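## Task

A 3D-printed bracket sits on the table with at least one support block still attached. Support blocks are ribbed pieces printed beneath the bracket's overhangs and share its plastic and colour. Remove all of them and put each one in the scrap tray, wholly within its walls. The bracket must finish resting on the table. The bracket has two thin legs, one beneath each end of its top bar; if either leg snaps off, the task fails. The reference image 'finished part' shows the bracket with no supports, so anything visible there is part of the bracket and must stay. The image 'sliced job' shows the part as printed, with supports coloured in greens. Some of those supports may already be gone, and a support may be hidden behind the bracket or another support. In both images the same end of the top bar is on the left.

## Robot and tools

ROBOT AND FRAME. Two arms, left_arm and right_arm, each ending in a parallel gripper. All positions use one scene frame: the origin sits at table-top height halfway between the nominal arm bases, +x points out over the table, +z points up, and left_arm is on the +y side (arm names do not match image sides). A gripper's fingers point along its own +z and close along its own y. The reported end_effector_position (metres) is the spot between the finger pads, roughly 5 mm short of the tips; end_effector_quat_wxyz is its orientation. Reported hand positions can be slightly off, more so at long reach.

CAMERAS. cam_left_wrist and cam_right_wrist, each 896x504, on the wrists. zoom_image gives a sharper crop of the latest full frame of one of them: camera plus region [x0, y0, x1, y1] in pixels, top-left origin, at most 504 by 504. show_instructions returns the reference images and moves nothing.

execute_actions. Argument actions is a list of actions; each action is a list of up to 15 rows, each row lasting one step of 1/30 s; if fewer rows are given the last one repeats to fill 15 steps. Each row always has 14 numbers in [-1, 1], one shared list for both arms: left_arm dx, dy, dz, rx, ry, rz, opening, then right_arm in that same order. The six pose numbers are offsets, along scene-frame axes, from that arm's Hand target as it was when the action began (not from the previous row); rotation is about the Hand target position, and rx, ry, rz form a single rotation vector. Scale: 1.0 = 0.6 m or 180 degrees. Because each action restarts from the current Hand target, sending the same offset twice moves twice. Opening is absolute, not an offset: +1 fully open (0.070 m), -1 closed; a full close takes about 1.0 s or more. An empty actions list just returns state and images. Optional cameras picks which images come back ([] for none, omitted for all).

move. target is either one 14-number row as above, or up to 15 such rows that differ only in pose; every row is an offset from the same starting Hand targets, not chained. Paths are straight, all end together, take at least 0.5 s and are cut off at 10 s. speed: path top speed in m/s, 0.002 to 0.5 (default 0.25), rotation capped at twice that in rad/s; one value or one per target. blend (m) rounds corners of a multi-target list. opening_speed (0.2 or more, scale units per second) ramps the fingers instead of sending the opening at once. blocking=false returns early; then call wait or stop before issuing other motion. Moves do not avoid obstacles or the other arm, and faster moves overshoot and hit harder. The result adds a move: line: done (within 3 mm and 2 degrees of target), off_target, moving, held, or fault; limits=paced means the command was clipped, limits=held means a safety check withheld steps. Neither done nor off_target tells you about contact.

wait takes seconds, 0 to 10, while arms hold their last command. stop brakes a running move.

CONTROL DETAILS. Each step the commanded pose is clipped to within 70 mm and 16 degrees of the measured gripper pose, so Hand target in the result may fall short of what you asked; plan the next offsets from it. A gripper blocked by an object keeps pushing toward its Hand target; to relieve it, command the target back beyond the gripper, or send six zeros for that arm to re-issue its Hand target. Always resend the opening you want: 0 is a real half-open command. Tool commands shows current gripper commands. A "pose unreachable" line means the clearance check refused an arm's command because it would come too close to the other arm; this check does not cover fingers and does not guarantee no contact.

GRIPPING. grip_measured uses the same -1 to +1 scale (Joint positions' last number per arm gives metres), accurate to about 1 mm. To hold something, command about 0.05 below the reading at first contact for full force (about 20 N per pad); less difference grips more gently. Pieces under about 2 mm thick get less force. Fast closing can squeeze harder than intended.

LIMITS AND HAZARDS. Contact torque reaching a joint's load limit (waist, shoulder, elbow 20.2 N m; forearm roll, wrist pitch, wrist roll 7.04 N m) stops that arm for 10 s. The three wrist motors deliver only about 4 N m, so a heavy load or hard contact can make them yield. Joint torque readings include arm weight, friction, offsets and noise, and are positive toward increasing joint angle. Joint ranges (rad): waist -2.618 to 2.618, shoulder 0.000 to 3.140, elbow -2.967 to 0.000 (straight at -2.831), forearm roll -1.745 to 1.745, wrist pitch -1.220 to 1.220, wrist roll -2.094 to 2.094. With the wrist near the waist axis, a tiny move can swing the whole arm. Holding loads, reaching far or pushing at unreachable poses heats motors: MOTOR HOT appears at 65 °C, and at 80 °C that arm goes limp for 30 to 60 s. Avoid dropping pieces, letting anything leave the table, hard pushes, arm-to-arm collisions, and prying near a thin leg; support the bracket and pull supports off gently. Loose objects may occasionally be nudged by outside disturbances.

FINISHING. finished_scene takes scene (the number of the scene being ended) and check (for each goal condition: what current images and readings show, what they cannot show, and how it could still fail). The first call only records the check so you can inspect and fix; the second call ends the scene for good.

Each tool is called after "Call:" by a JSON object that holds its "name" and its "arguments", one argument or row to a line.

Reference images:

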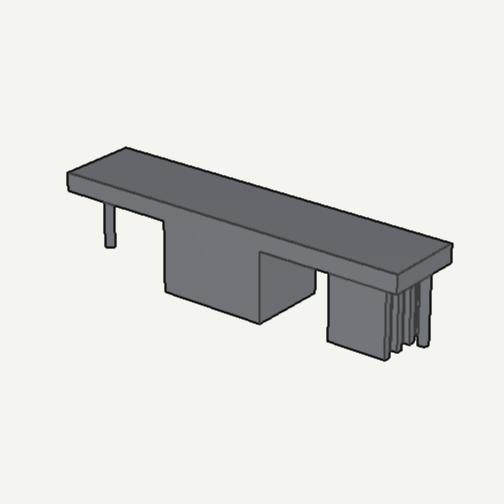

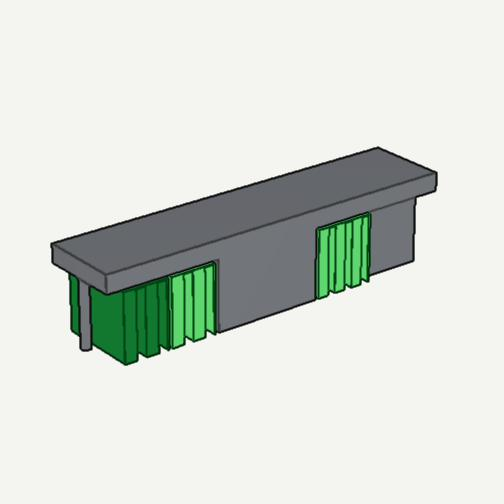

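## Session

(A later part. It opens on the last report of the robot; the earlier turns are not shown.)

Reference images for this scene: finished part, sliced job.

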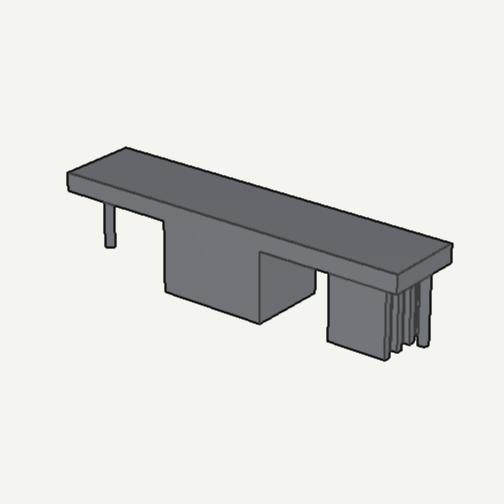

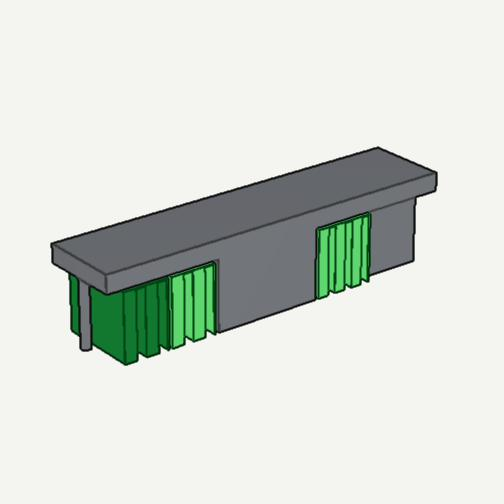

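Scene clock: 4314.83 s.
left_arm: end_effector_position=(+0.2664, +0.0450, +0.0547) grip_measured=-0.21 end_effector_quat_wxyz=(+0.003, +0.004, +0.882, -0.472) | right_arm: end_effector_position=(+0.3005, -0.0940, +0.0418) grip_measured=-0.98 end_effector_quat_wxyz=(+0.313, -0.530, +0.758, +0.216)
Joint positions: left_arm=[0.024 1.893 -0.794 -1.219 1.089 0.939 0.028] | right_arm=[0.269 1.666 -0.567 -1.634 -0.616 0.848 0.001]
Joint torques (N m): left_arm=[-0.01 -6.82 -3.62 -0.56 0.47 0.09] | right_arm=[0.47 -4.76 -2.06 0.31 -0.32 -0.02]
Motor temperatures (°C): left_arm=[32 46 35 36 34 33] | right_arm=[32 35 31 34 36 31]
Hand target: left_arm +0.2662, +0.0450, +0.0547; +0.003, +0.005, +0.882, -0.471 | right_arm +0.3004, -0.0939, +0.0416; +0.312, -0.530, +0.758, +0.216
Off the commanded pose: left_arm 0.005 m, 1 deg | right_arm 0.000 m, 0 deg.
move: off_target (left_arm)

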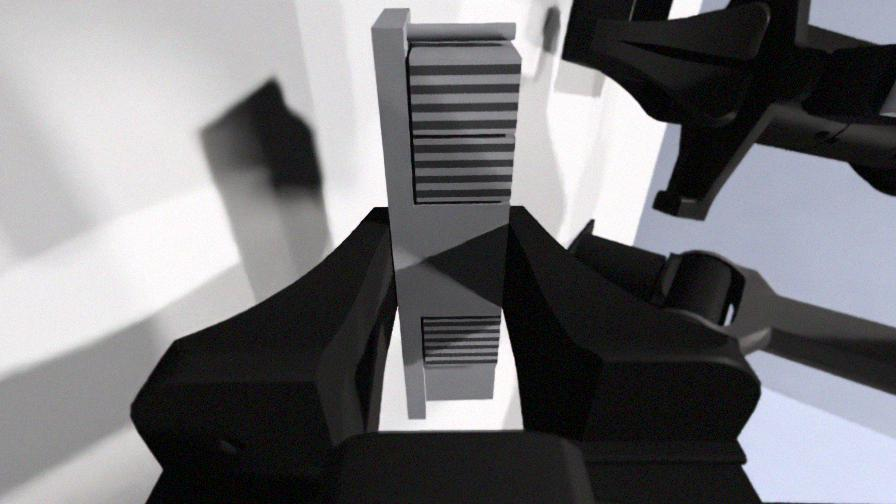

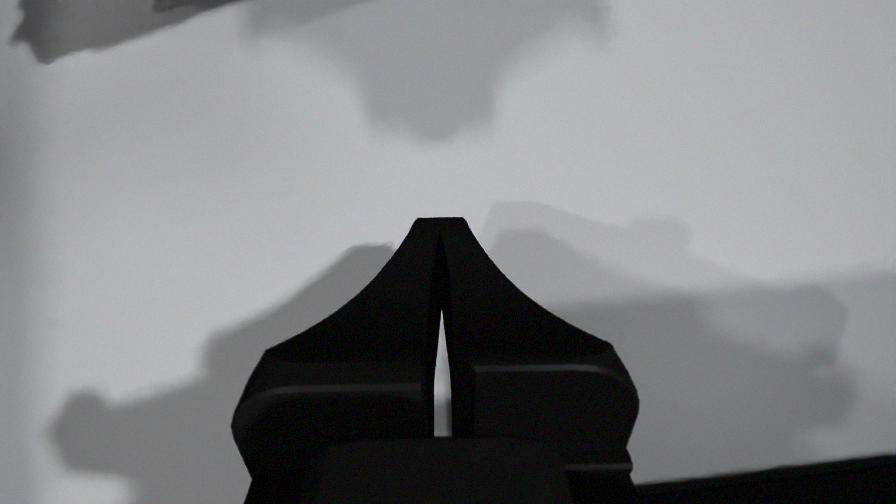

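Call:
{"name": "move", "arguments": {
  "target": [
    [0, 0, -0.056, 0, 0, 0, -0.26, 0, 0, 0, 0, 0, 0, -1],
    [0, 0, -0.061, 0, 0, 0, -0.26, 0, 0, 0, 0, 0, 0, -1]
  ],
  "speed": [0.1, 0.02]
}}

Scene clock: 4324.50 s.
left_arm: end_effector_position=(+0.2658, +0.0445, +0.0215) grip_measured=-0.21 end_effector_quat_wxyz=(+0.004, +0.006, +0.880, -0.474) | right_arm: end_effector_position=(+0.3005, -0.0940, +0.0418) grip_measured=-0.98 end_effector_quat_wxyz=(+0.313, -0.530, +0.758, +0.216)
Joint positions: left_arm=[0.025 2.005 -0.772 -1.292 1.053 1.092 0.028] | right_arm=[0.269 1.666 -0.567 -1.634 -0.616 0.848 0.001]
Joint torques (N m): left_arm=[-4.42 8.89 -2.99 -1.74 -2.97 1.37] | right_arm=[0.47 -4.76 -2 0.29 -0.32 -0.02]
Motor temperatures (°C): left_arm=[32 45 35 36 35 33] | right_arm=[32 35 31 34 36 31]
Hand target: left_arm +0.2662, +0.0448, +0.0186; +0.003, +0.005, +0.881, -0.472 | right_arm +0.3004, -0.0939, +0.0416; +0.312, -0.530, +0.758, +0.216
Off the commanded pose: left_arm 0.003 m, 0 deg | right_arm 0.000 m, 0 deg.
move: done

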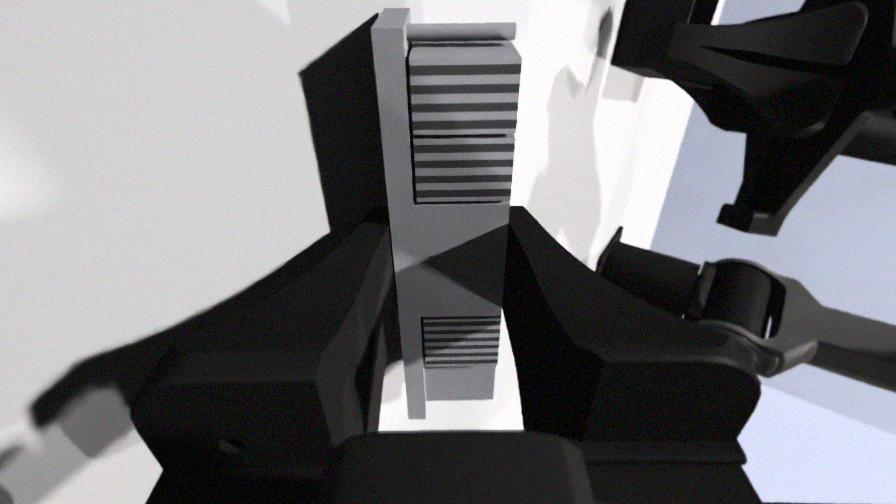

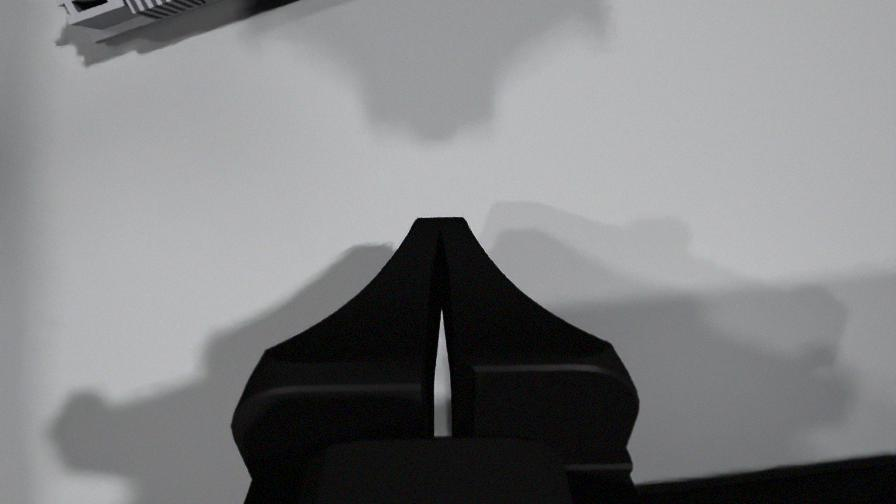

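Call:
{"name": "move", "arguments": {
  "target": [0, 0, 0.0045, 0, 0, 0, -0.26, 0, 0, 0, 0, 0, 0, -1],
  "speed": 0.03,
  "cameras": []
}}

Call:
{"name": "move", "arguments": {
  "target": [0, 0, 0, 0, 0, 0, -0.12, 0, 0, 0, 0, 0, 0, -1],
  "speed": 0.03,
  "opening_speed": 0.2
}}

Scene clock: 4333.97 s.
left_arm: end_effector_position=(+0.2662, +0.0447, +0.0207) grip_measured=-0.21 end_effector_quat_wxyz=(+0.003, +0.004, +0.882, -0.472) | right_arm: end_effector_position=(+0.3005, -0.0940, +0.0418) grip_measured=-0.98 end_effector_quat_wxyz=(+0.313, -0.530, +0.758, +0.216)
Joint positions: left_arm=[0.024 2.005 -0.773 -1.29 1.047 1.084 0.028] | right_arm=[0.269 1.666 -0.567 -1.634 -0.616 0.848 0.001]
Joint torques (N m): left_arm=[5.25 3.94 7.7 3.96 -3.24 -0.54] | right_arm=[0.46 -4.81 -1.86 0.26 -0.33 -0.01]
Motor temperatures (°C): left_arm=[32 45 35 40 47 34] | right_arm=[32 35 31 34 36 31]
Hand target: left_arm +0.2662, +0.0448, +0.0213; +0.003, +0.005, +0.881, -0.472 | right_arm +0.3005, -0.0939, +0.0416; +0.312, -0.530, +0.758, +0.216
Off the commanded pose: left_arm 0.001 m, 0 deg | right_arm 0.000 m, 0 deg.
move: done
No camera images: "cameras" was empty.

Scene clock: 4334.87 s.
left_arm: end_effector_position=(+0.2660, +0.0448, +0.0208) grip_measured=-0.12 end_effector_quat_wxyz=(+0.003, +0.005, +0.882, -0.472) | right_arm: end_effector_position=(+0.3005, -0.0940, +0.0418) grip_measured=-0.98 end_effector_quat_wxyz=(+0.313, -0.530, +0.758, +0.216)
Joint positions: left_arm=[0.024 2.004 -0.773 -1.288 1.047 1.084 0.031] | right_arm=[0.269 1.666 -0.567 -1.634 -0.616 0.848 0.001]
Joint torques (N m): left_arm=[3.92 2.96 7.13 2.97 -2.32 -0.46] | right_arm=[0.48 -4.81 -1.85 0.26 -0.32 -0.01]
Motor temperatures (°C): left_arm=[32 45 35 41 47 34] | right_arm=[32 35 31 34 36 31]
Hand target: left_arm +0.2662, +0.0448, +0.0213; +0.003, +0.005, +0.881, -0.472 | right_arm +0.3004, -0.0939, +0.0416; +0.312, -0.530, +0.758, +0.216
Off the commanded pose: left_arm 0.000 m, 0 deg | right_arm 0.000 m, 0 deg.
move: done

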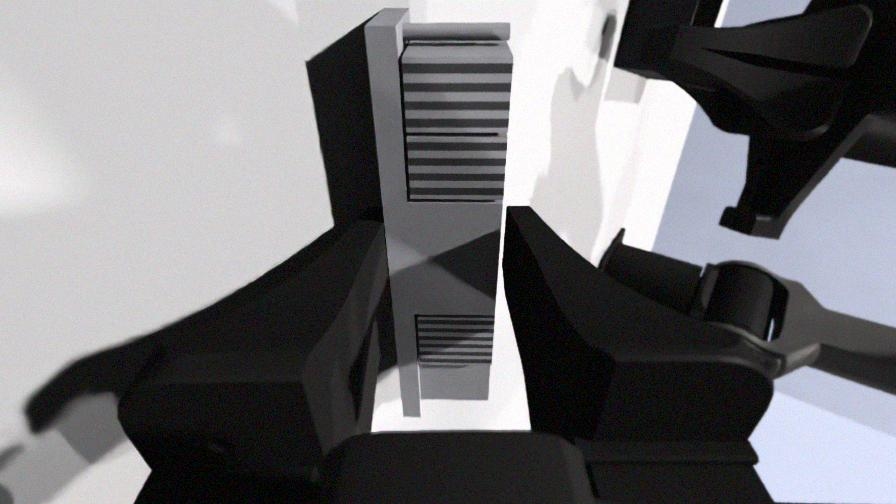

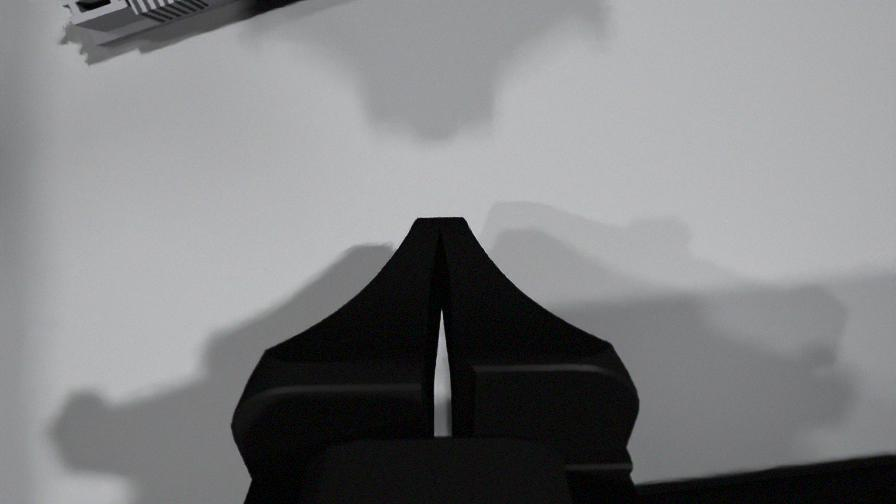

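Call:
{"name": "move", "arguments": {
  "target": [0, 0.05, 0, 0, 0, 0, -0.12, 0, 0, 0, 0, 0, 0, -1],
  "speed": 0.12
}}

Scene clock: 4364.20 s.
left_arm: end_effector_position=(+0.2636, +0.0743, +0.0217) grip_measured=-0.12 end_effector_quat_wxyz=(+0.000, +0.004, +0.881, -0.474) | right_arm: end_effector_position=(+0.3005, -0.0940, +0.0418) grip_measured=-0.98 end_effector_quat_wxyz=(+0.313, -0.530, +0.758, +0.216)
Joint positions: left_arm=[0.132 2.006 -0.775 -1.196 1.096 1.094 0.031] | right_arm=[0.269 1.666 -0.567 -1.634 -0.616 0.848 0.001]
Joint torques (N m): left_arm=[5.15 1.95 -3.22 1.18 -4.22 0.46] | right_arm=[0.45 -4.84 -1.85 0.28 -0.34 0]
Motor temperatures (°C): left_arm=[32 41 35 42 40 34] | right_arm=[32 35 31 34 36 31]
Hand target: left_arm +0.2655, +0.0747, +0.0215; +0.003, +0.004, +0.881, -0.473 | right_arm +0.3004, -0.0939, +0.0416; +0.312, -0.530, +0.758, +0.216
Off the commanded pose: left_arm 0.003 m, 0 deg | right_arm 0.000 m, 0 deg.
move: done

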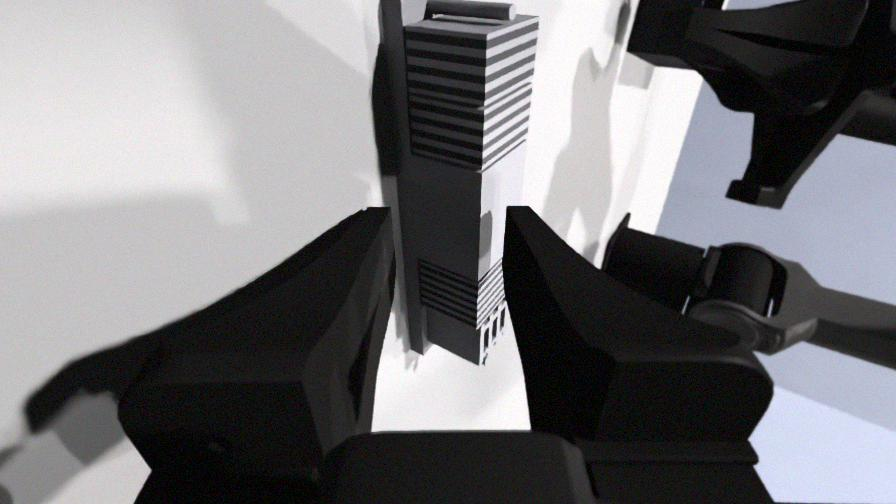

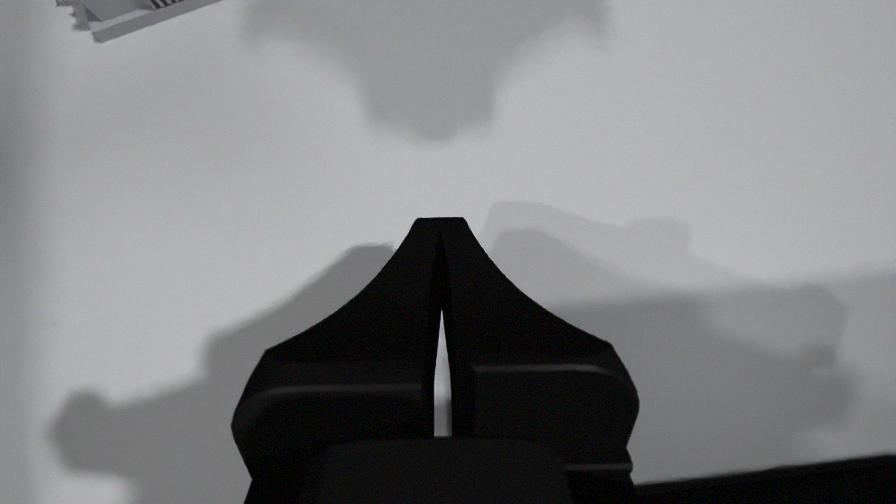

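Call:
{"name": "zoom_image", "arguments": {
  "camera": "cam_left_wrist",
  "region": [340, 0, 600, 400]
}}

Scaled by 1.260 from the camera's 896x504 image, which has a finer 1280x720 frame.

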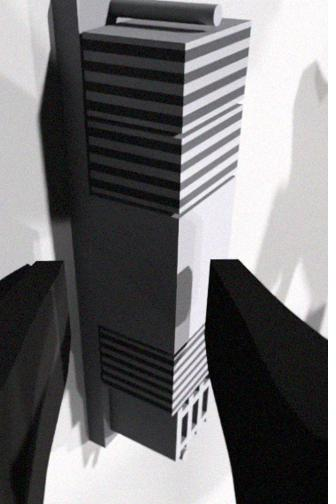

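Call:
{"name": "move", "arguments": {
  "target": [0, 0.08, 0.05, 0, 0, 0, -0.12, 0, 0, 0, 0, 0, 0, -1],
  "speed": 0.15,
  "cameras": ["cam_left_wrist"]
}}

Scene clock: 4483.80 s.
left_arm: end_effector_position=(+0.2644, +0.1228, +0.0516) grip_measured=-0.12 end_effector_quat_wxyz=(+0.002, +0.004, +0.882, -0.472) | right_arm: end_effector_position=(+0.3005, -0.0940, +0.0418) grip_measured=-0.98 end_effector_quat_wxyz=(+0.313, -0.530, +0.758, +0.216)
Joint positions: left_arm=[0.299 1.927 -0.836 -1.012 1.224 1.001 0.031] | right_arm=[0.269 1.666 -0.567 -1.634 -0.616 0.848 0.001]
Joint torques (N m): left_arm=[-0.62 -6.51 -3.12 -0.79 0.46 0.22] | right_arm=[0.4 -4.83 -1.92 0.3 -0.34 0]
Motor temperatures (°C): left_arm=[33 39 35 37 38 34] | right_arm=[31 35 31 34 36 31]
Hand target: left_arm +0.2644, +0.1226, +0.0515; +0.002, +0.004, +0.882, -0.472 | right_arm +0.3004, -0.0939, +0.0416; +0.312, -0.530, +0.758, +0.216
Off the commanded pose: left_arm 0.001 m, 0 deg | right_arm 0.000 m, 0 deg.
move: done
Images, in order (width x height): cam_left_wrist 896x504.

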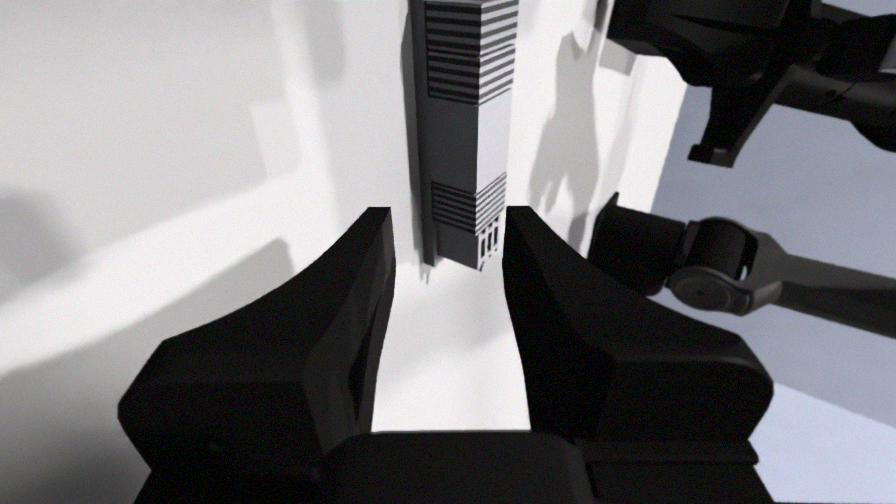

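Call:
{"name": "zoom_image", "arguments": {
  "camera": "cam_left_wrist",
  "region": [380, 0, 560, 300]
}}

Scaled by 1.680 from the camera's 896x504 image, which has a finer 1280x720 frame.

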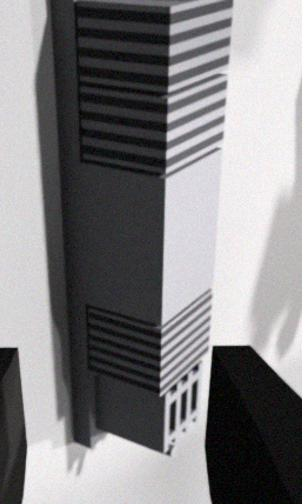

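Call:
{"name": "move", "arguments": {
  "target": [0, 0, 0, 0, 0, 0, -1, -0.1042, 0.1068, -0.0193, 0.127, -0.0202, 0.1205, -0.243],
  "speed": 0.15
}}

Scene clock: 4549.97 s.
left_arm: end_effector_position=(+0.2644, +0.1228, +0.0516) grip_measured=-1.00 end_effector_quat_wxyz=(+0.002, +0.004, +0.882, -0.472) | right_arm: end_effector_position=(+0.2355, -0.0293, +0.0289) grip_measured=-0.24 end_effector_quat_wxyz=(-0.386, +0.598, -0.576, -0.402)
Joint positions: left_arm=[0.299 1.927 -0.836 -1.012 1.224 1.002 0] | right_arm=[0.297 2.034 -0.51 -1.386 -1.154 0.146 0.026]
Joint torques (N m): left_arm=[-0.62 -5.16 -2.77 -0.79 0.46 0.22] | right_arm=[0.27 -7.1 -1.68 0.3 -0.63 0.14]
Motor temperatures (°C): left_arm=[32 40 34 37 36 33] | right_arm=[31 35 31 34 36 31]
Hand target: left_arm +0.2644, +0.1226, +0.0515; +0.002, +0.004, +0.882, -0.472 | right_arm +0.2361, -0.0294, +0.0291; -0.386, +0.597, -0.577, -0.402
Off the commanded pose: left_arm 0.000 m, 0 deg | right_arm 0.003 m, 1 deg.
move: done

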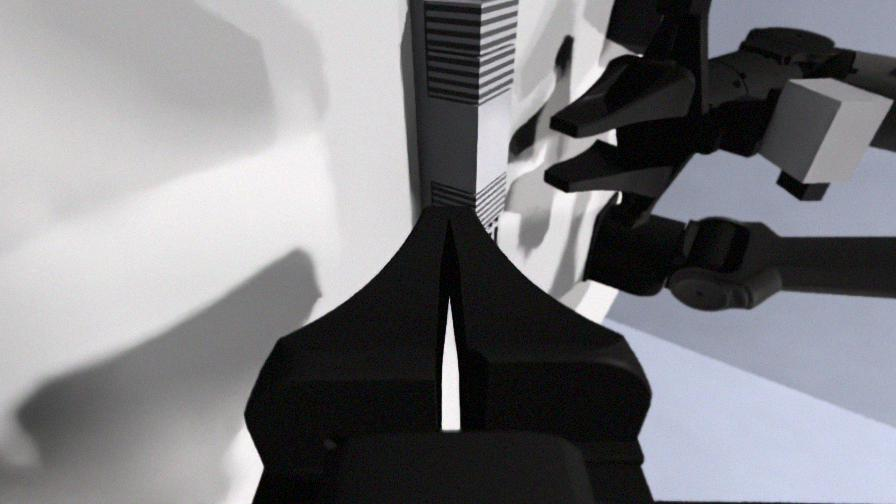

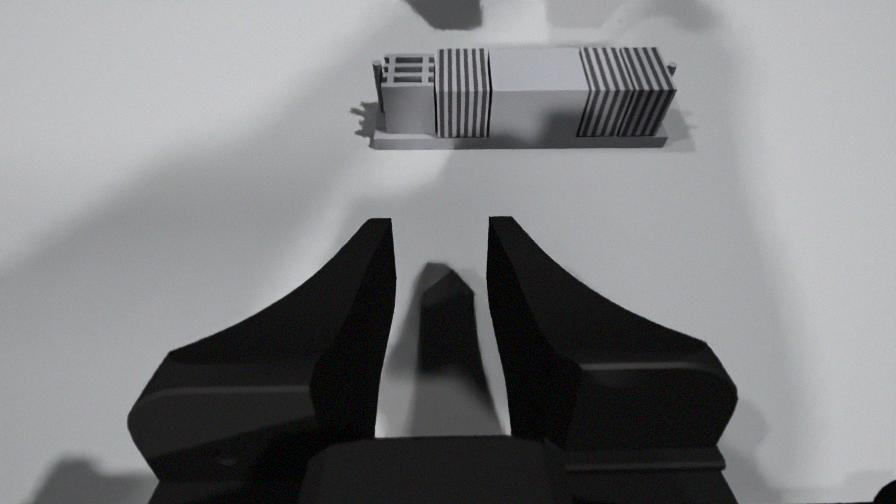

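Call:
{"name": "zoom_image", "arguments": {
  "camera": "cam_right_wrist",
  "region": [340, 20, 700, 180]
}}

Scaled by 1.400 from the camera's 896x504 image, which has a finer 1280x720 frame.

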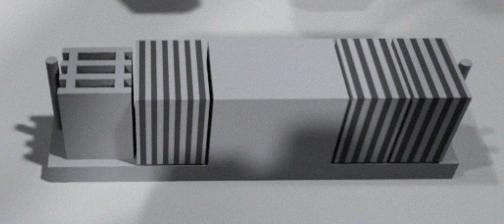

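Call:
{"name": "move", "arguments": {
  "target": [0, 0, 0, 0, 0, 0, -1, 0.0068, 0.079, -0.0175, 0, 0, -0.0261, -0.243],
  "speed": 0.12,
  "cameras": ["cam_right_wrist"]
}}

Call:
{"name": "zoom_image", "arguments": {
  "camera": "cam_right_wrist",
  "region": [340, 20, 640, 240]
}}

Scene clock: 4605.93 s.
left_arm: end_effector_position=(+0.2644, +0.1228, +0.0516) grip_measured=-1.00 end_effector_quat_wxyz=(+0.002, +0.004, +0.882, -0.472) | right_arm: end_effector_position=(+0.2397, +0.0192, +0.0193) grip_measured=-0.24 end_effector_quat_wxyz=(-0.402, +0.573, -0.600, -0.387)
Joint positions: left_arm=[0.299 1.927 -0.836 -1.012 1.224 1.002 0] | right_arm=[0.524 2.087 -0.541 -1.064 -1.128 0.11 0.026]
Joint torques (N m): left_arm=[-0.63 -5.18 -2.79 -0.78 0.46 0.21] | right_arm=[-0.96 -6.53 -1.28 -0.07 -0.65 -0.02]
Motor temperatures (°C): left_arm=[32 40 34 37 36 33] | right_arm=[31 37 31 34 37 31]
Hand target: left_arm +0.2644, +0.1226, +0.0515; +0.002, +0.004, +0.882, -0.472 | right_arm +0.2401, +0.0190, +0.0192; -0.403, +0.573, -0.600, -0.387
Off the commanded pose: left_arm 0.000 m, 0 deg | right_arm 0.001 m, 0 deg.
move: done
Images, in order (width x height): cam_right_wrist 896x504.

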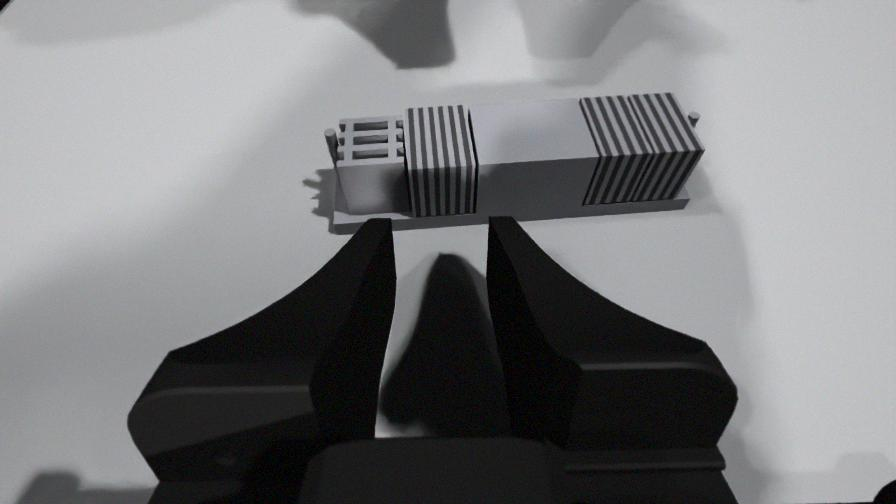

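Scaled by 1.680 from the camera's 896x504 image, which has a finer 1280x720 frame.

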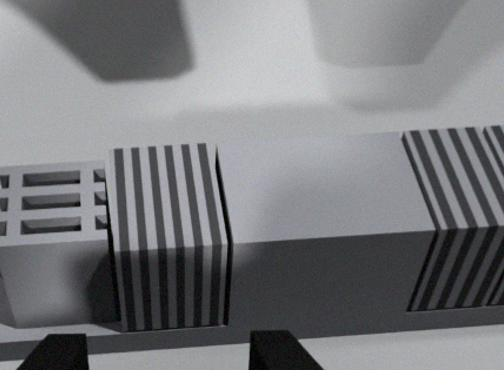

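Call:
{"name": "move", "arguments": {
  "target": [-0.0303, -0.0615, -0.0508, -0.0205, -0.0022, 0.0666, -1, 0.001, 0.025, 0, 0, 0, 0, -0.243],
  "speed": 0.1
}}

Scene clock: 4634.60 s.
left_arm: end_effector_position=(+0.2556, +0.0886, +0.0297) grip_measured=-1.00 end_effector_quat_wxyz=(+0.074, -0.083, +0.859, -0.500) | right_arm: end_effector_position=(+0.2406, +0.0341, +0.0194) grip_measured=-0.24 end_effector_quat_wxyz=(-0.403, +0.573, -0.600, -0.387)
Joint positions: left_arm=[0.237 1.934 -0.554 -1.431 1.077 1.305 0] | right_arm=[0.579 2.094 -0.575 -1.018 -1.109 0.131 0.026]
Joint torques (N m): left_arm=[-0.63 -4.17 -2.36 -0.1 0.47 0.04] | right_arm=[0.39 -6.32 -1.75 0.14 -0.62 0.09]
Motor temperatures (°C): left_arm=[32 40 34 37 36 33] | right_arm=[31 38 30 34 39 31]
Hand target: left_arm +0.2557, +0.0887, +0.0297; +0.074, -0.083, +0.859, -0.500 | right_arm +0.2407, +0.0342, +0.0193; -0.403, +0.572, -0.600, -0.387
Tool commands: left_gripper/opening=-1.0 right_gripper/opening=-0.243
Off the commanded pose: left_arm 0.013 m, 2 deg | right_arm 0.000 m, 0 deg.
TORQUE FAULT: the external load on joint 2 (shoulder) of the left arm reached its load limit, and that arm stopped. A torque fault puts only its own arm into a fault stop. That arm's remaining commands of this call were not run. That arm may still press on what stopped it. That arm is still stopped at the end of this call. That arm stays stopped for about 10 more seconds. Until then a move that you send moves the other arm only, and its call returns only when the move has ended. Once the stop has ended, the next robot result says so. If the stop ends while you think or write, that arm runs what you send next, counted from its Hand target as the stop leaves it. While its stop runs, an arm, its gripper or tool too, takes no new command. Until it ends, the stop uses up actions while you think or wait. An arm that is not stopped still takes commands.
move: fault (left_arm)

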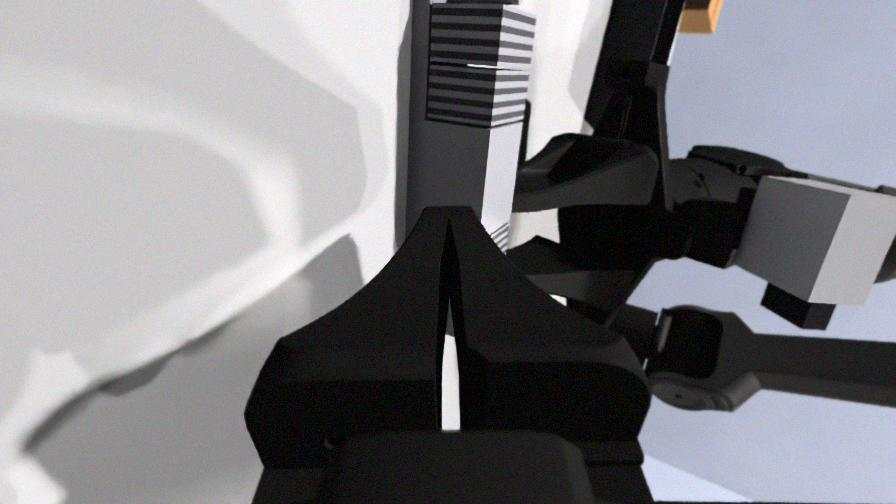

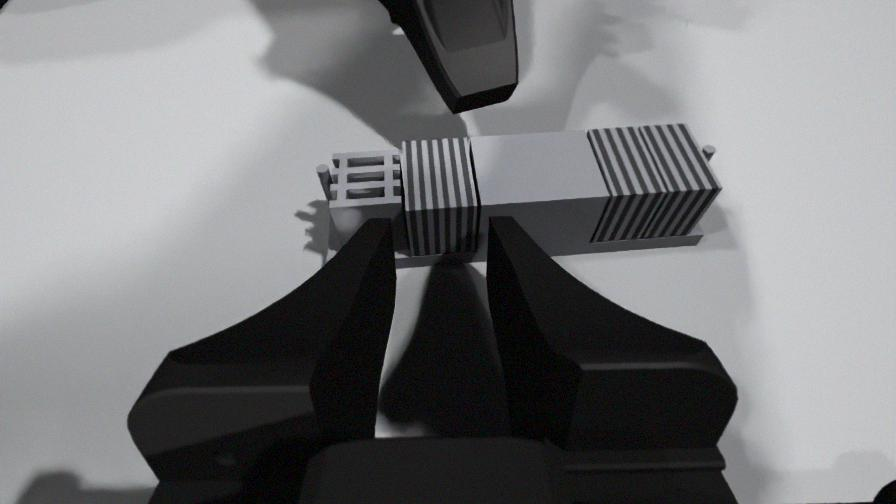

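Call:
{"name": "wait", "arguments": {
  "seconds": 0.5,
  "cameras": []
}}

Scene clock: 4696.27 s.
left_arm: end_effector_position=(+0.2556, +0.0886, +0.0297) grip_measured=-1.00 end_effector_quat_wxyz=(+0.074, -0.083, +0.859, -0.500) | right_arm: end_effector_position=(+0.2406, +0.0341, +0.0194) grip_measured=-0.24 end_effector_quat_wxyz=(-0.403, +0.573, -0.600, -0.387)
Joint positions: left_arm=[0.237 1.934 -0.554 -1.431 1.077 1.305 0] | right_arm=[0.579 2.094 -0.575 -1.018 -1.109 0.131 0.026]
Joint torques (N m): left_arm=[0.26 -5.76 -2.52 -0.08 0.46 0.15] | right_arm=[-0.76 -6.59 -0.49 0 -0.83 -0.07]
Motor temperatures (°C): left_arm=[32 41 34 36 36 33] | right_arm=[31 37 30 34 40 31]
Hand target: left_arm +0.2557, +0.0887, +0.0297; +0.074, -0.083, +0.859, -0.500 | right_arm +0.2407, +0.0342, +0.0193; -0.403, +0.572, -0.600, -0.387
Tool commands: left_gripper/opening=-1.0 right_gripper/opening=-0.243
Off the commanded pose: left_arm 0.013 m, 2 deg | right_arm 0.000 m, 0 deg.
TORQUE FAULT, CONTINUED: the left arm's stop, for the torque fault of joint 2 (shoulder) that an earlier result reported, is over. The rest of the stop counts as 20 of the actions that you can send in this scene. That arm now holds where it stands, not its last command. That arm keeps its grip as last carried out and accepts commands again: back off and push less far. That arm stops again whenever a joint's load reaches its limit.
wait: 0.50 s; at rest from the start
No camera images: "cameras" was empty.

Call:
{"name": "move", "arguments": {
  "target": [0, 0, -0.005, 0, 0, 0, -1, 0, 0, 0, 0, 0, 0, -0.243],
  "speed": 0.02,
  "cameras": []
}}

Scene clock: 4701.30 s.
left_arm: end_effector_position=(+0.2558, +0.0887, +0.0296) grip_measured=-1.00 end_effector_quat_wxyz=(+0.076, -0.081, +0.858, -0.502) | right_arm: end_effector_position=(+0.2406, +0.0341, +0.0194) grip_measured=-0.24 end_effector_quat_wxyz=(-0.403, +0.573, -0.600, -0.387)
Joint positions: left_arm=[0.24 1.939 -0.553 -1.435 1.082 1.317 0] | right_arm=[0.579 2.094 -0.575 -1.018 -1.109 0.131 0.026]
Joint torques (N m): left_arm=[-6.82 10.08 -3.83 -2.11 -3.88 1.51] | right_arm=[-0.78 -6.66 -0.49 0.01 -0.83 -0.07]
Motor temperatures (°C): left_arm=[32 41 34 36 36 33] | right_arm=[31 37 30 34 40 31]
Hand target: left_arm +0.2557, +0.0887, +0.0267; +0.074, -0.083, +0.859, -0.500 | right_arm +0.2407, +0.0342, +0.0193; -0.403, +0.572, -0.600, -0.387
Off the commanded pose: left_arm 0.003 m, 0 deg | right_arm 0.000 m, 0 deg.
move: done
No camera images: "cameras" was empty.

Call:
{"name": "move", "arguments": {
  "target": [
    [-0.0158, 0.0022, 0.0222, 0.0333, 0.0216, -0.002, -1, 0, 0, 0, 0, 0, 0, -0.243],
    [-0.0158, -0.0112, -0.0075, 0.0333, 0.0216, -0.002, -1, 0, 0, 0, 0, 0, 0, -0.243]
  ],
  "speed": [0.08, 0.05]
}}

Scene clock: 4817.00 s.
left_arm: end_effector_position=(+0.3360, +0.1345, +0.0399) grip_measured=-0.77 end_effector_quat_wxyz=(-0.019, -0.461, +0.661, -0.592) | right_arm: end_effector_position=(+0.2406, +0.0341, +0.0194) grip_measured=-0.24 end_effector_quat_wxyz=(-0.403, +0.573, -0.600, -0.387)
Joint positions: left_arm=[0.367 2.101 -0.645 -1.721 1.231 0.72 0.008] | right_arm=[0.579 2.094 -0.575 -1.018 -1.109 0.131 0.026]
Joint torques (N m): left_arm=[0.26 -6.12 -2.33 -0.32 0.78 0.1] | right_arm=[-0.79 -7.55 -0.67 0.07 -0.82 -0.05]
Motor temperatures (°C): left_arm=[32 40 34 41 40 34] | right_arm=[31 38 30 34 40 31]
Hand target: left_arm +0.3362, +0.1344, +0.0400; -0.019, -0.460, +0.661, -0.592 | right_arm +0.2407, +0.0342, +0.0193; -0.403, +0.572, -0.600, -0.387
Tool commands: left_gripper/opening=-0.76753 right_gripper/opening=-0.243
Off the commanded pose: right_arm 0.000 m, 0 deg.
OVER-TEMPERATURE FAULT: MOTORS OFF. Before this call, joint 4 (forearm roll) of the left arm reached 80 °C; the stop lasted 45 seconds. The left arm was limp: it may have fallen or been pushed, and its gripper may have let go. The left arm ran none of this call's commands: an arm, its gripper or tool too, takes no command until a result says that it accepts commands again. In this call the stop used none of the actions that the scene allows. The left arm's motors are on again: the left arm and its gripper hold where the fault left them. Its gripper does not squeeze until you command it. The left arm accepts commands again.
move: fault (left_arm); path passed 0 of 2 targets

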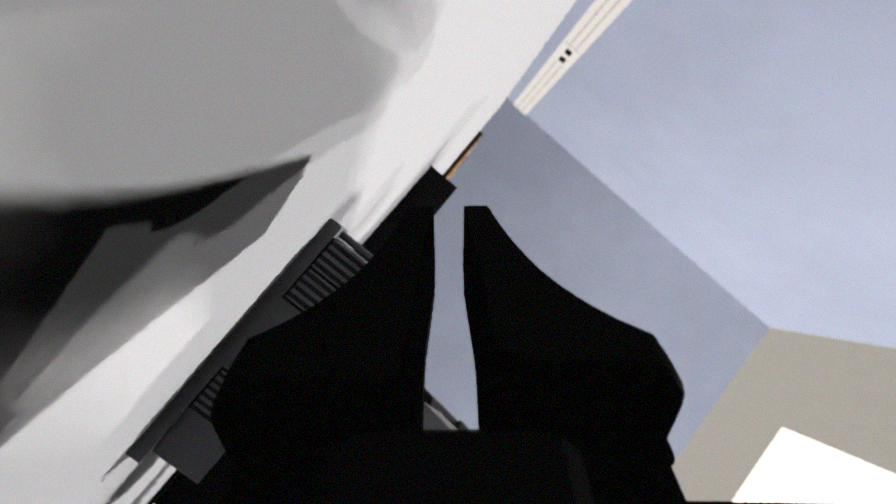

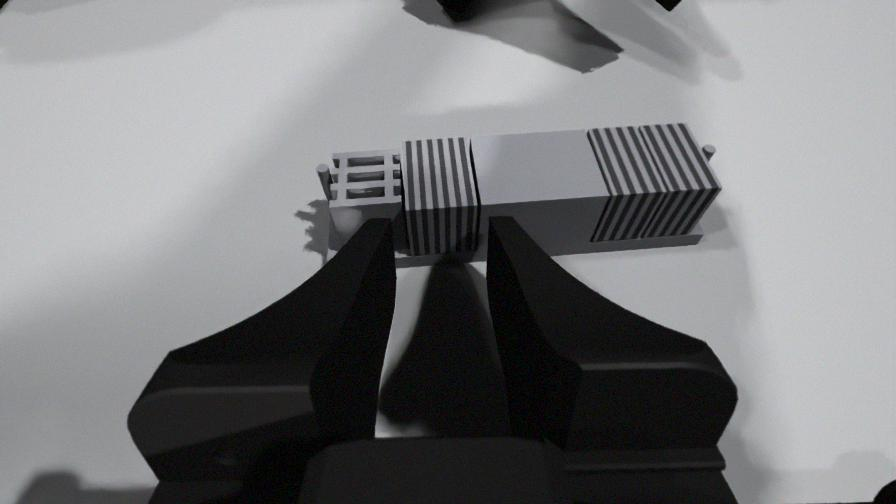

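Call:
{"name": "move", "arguments": {
  "target": [
    [0, 0, 0.05, 0.03, -0.025, -0.04, -1, 0, 0, 0, 0, 0, 0, -0.243],
    [-0.127, -0.041, 0.04, 0.165, -0.1326, -0.2042, -1, 0, 0, 0, 0, 0, 0, -0.243]
  ],
  "speed": 0.12,
  "blend": 0.01
}}

Scene clock: 4840.83 s.
left_arm: end_effector_position=(+0.2598, +0.1097, +0.0636) grip_measured=-1.00 end_effector_quat_wxyz=(+0.043, -0.092, +0.887, -0.450) | right_arm: end_effector_position=(+0.2406, +0.0341, +0.0194) grip_measured=-0.24 end_effector_quat_wxyz=(-0.403, +0.573, -0.600, -0.387)
Joint positions: left_arm=[0.258 1.754 -0.667 -1.157 1.076 0.903 0] | right_arm=[0.579 2.094 -0.575 -1.018 -1.109 0.131 0.026]
Joint torques (N m): left_arm=[0.14 -5.45 -3.36 -0.79 0.48 0.06] | right_arm=[-0.78 -7.69 -0.68 0.08 -0.82 -0.05]
Motor temperatures (°C): left_arm=[32 40 34 39 38 33] | right_arm=[31 38 30 34 40 31]
Hand target: left_arm +0.2597, +0.1097, +0.0635; +0.043, -0.093, +0.887, -0.451 | right_arm +0.2407, +0.0342, +0.0193; -0.403, +0.572, -0.600, -0.387
Off the commanded pose: left_arm 0.001 m, 1 deg | right_arm 0.000 m, 0 deg.
move: done

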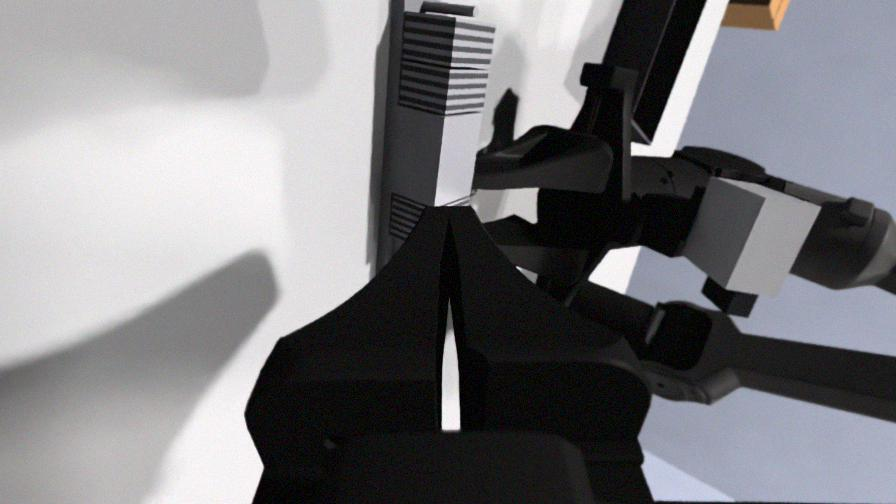

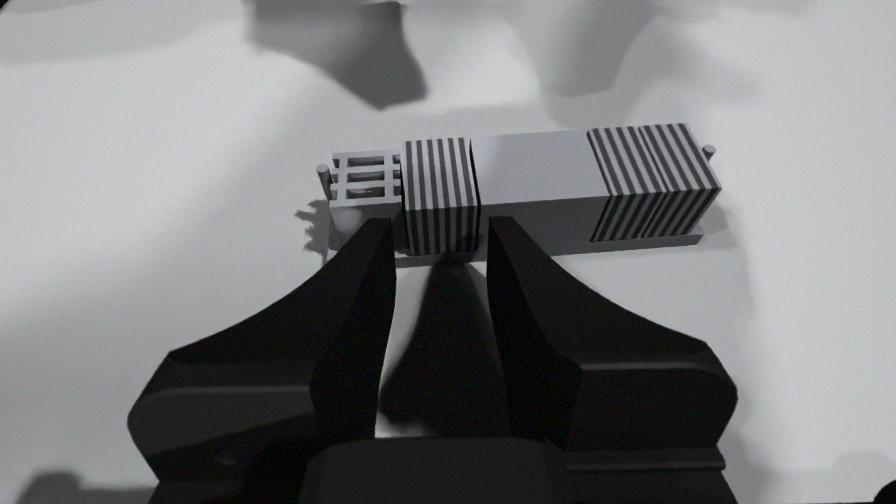

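Call:
{"name": "move", "arguments": {
  "target": [-0.0225, -0.0428, -0.0617, 0, 0, 0, -1, 0, 0, 0, 0, 0, 0, -0.243],
  "speed": 0.1
}}

Scene clock: 4846.17 s.
left_arm: end_effector_position=(+0.2467, +0.0832, +0.0267) grip_measured=-1.00 end_effector_quat_wxyz=(+0.043, -0.093, +0.886, -0.452) | right_arm: end_effector_position=(+0.2406, +0.0341, +0.0194) grip_measured=-0.24 end_effector_quat_wxyz=(-0.403, +0.573, -0.600, -0.387)
Joint positions: left_arm=[0.16 1.852 -0.557 -1.36 0.973 1.117 0] | right_arm=[0.579 2.094 -0.575 -1.018 -1.109 0.131 0.026]
Joint torques (N m): left_arm=[0.7 -5.7 -3.49 -0.32 0.65 0.08] | right_arm=[-0.78 -7.73 -0.7 0.09 -0.82 -0.05]
Motor temperatures (°C): left_arm=[32 40 34 39 38 33] | right_arm=[31 38 30 34 40 31]
Hand target: left_arm +0.2470, +0.0834, +0.0271; +0.044, -0.093, +0.886, -0.452 | right_arm +0.2407, +0.0342, +0.0193; -0.403, +0.572, -0.600, -0.387
Off the commanded pose: left_arm 0.001 m, 0 deg | right_arm 0.000 m, 0 deg.
move: done

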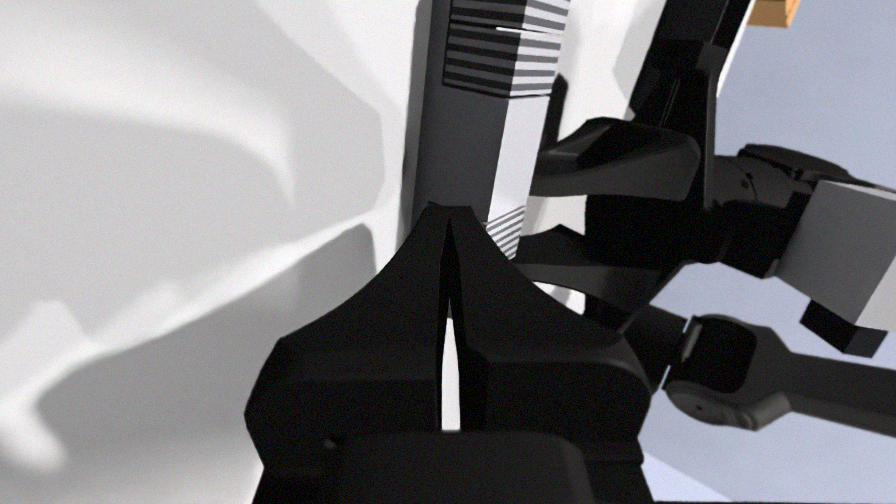

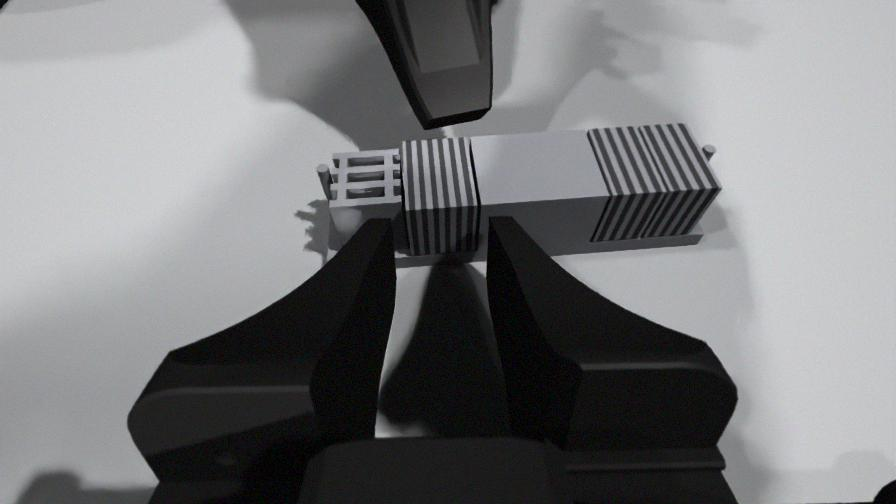

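Call:
{"name": "move", "arguments": {
  "target": [0.0042, -0.009, -0.0078, 0, 0, 0, -1, 0, 0, 0, 0, 0, 0, -0.243],
  "speed": 0.05,
  "cameras": ["cam_right_wrist"]
}}

Scene clock: 4856.57 s.
left_arm: end_effector_position=(+0.2498, +0.0781, +0.0224) grip_measured=-1.00 end_effector_quat_wxyz=(+0.044, -0.093, +0.886, -0.452) | right_arm: end_effector_position=(+0.2406, +0.0341, +0.0194) grip_measured=-0.24 end_effector_quat_wxyz=(-0.403, +0.573, -0.600, -0.387)
Joint positions: left_arm=[0.136 1.874 -0.563 -1.394 0.961 1.137 0] | right_arm=[0.579 2.094 -0.575 -1.018 -1.109 0.131 0.026]
Joint torques (N m): left_arm=[-0.21 -4.61 -3.36 -0.4 0.55 0.13] | right_arm=[-0.76 -7.82 -0.7 0.09 -0.82 -0.05]
Motor temperatures (°C): left_arm=[32 40 34 39 38 33] | right_arm=[31 38 30 34 40 31]
Hand target: left_arm +0.2496, +0.0781, +0.0224; +0.044, -0.093, +0.886, -0.452 | right_arm +0.2407, +0.0342, +0.0193; -0.403, +0.572, -0.600, -0.387
Off the commanded pose: left_arm 0.000 m, 0 deg | right_arm 0.000 m, 0 deg.
move: done
Images, in order (width x height): cam_right_wrist 896x504.

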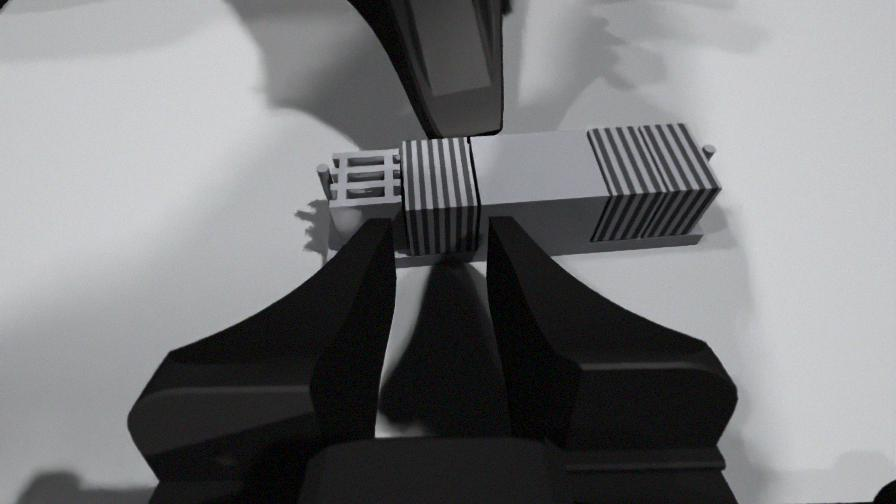

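Call:
{"name": "zoom_image", "arguments": {
  "camera": "cam_right_wrist",
  "region": [360, 80, 540, 280]
}}

Scaled by 2.520 from the camera's 896x504 image, which has a finer 1280x720 frame.

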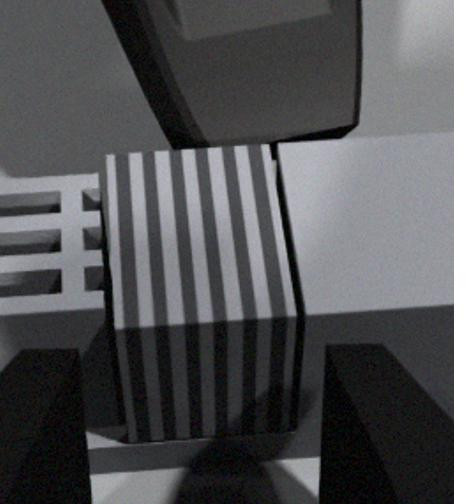

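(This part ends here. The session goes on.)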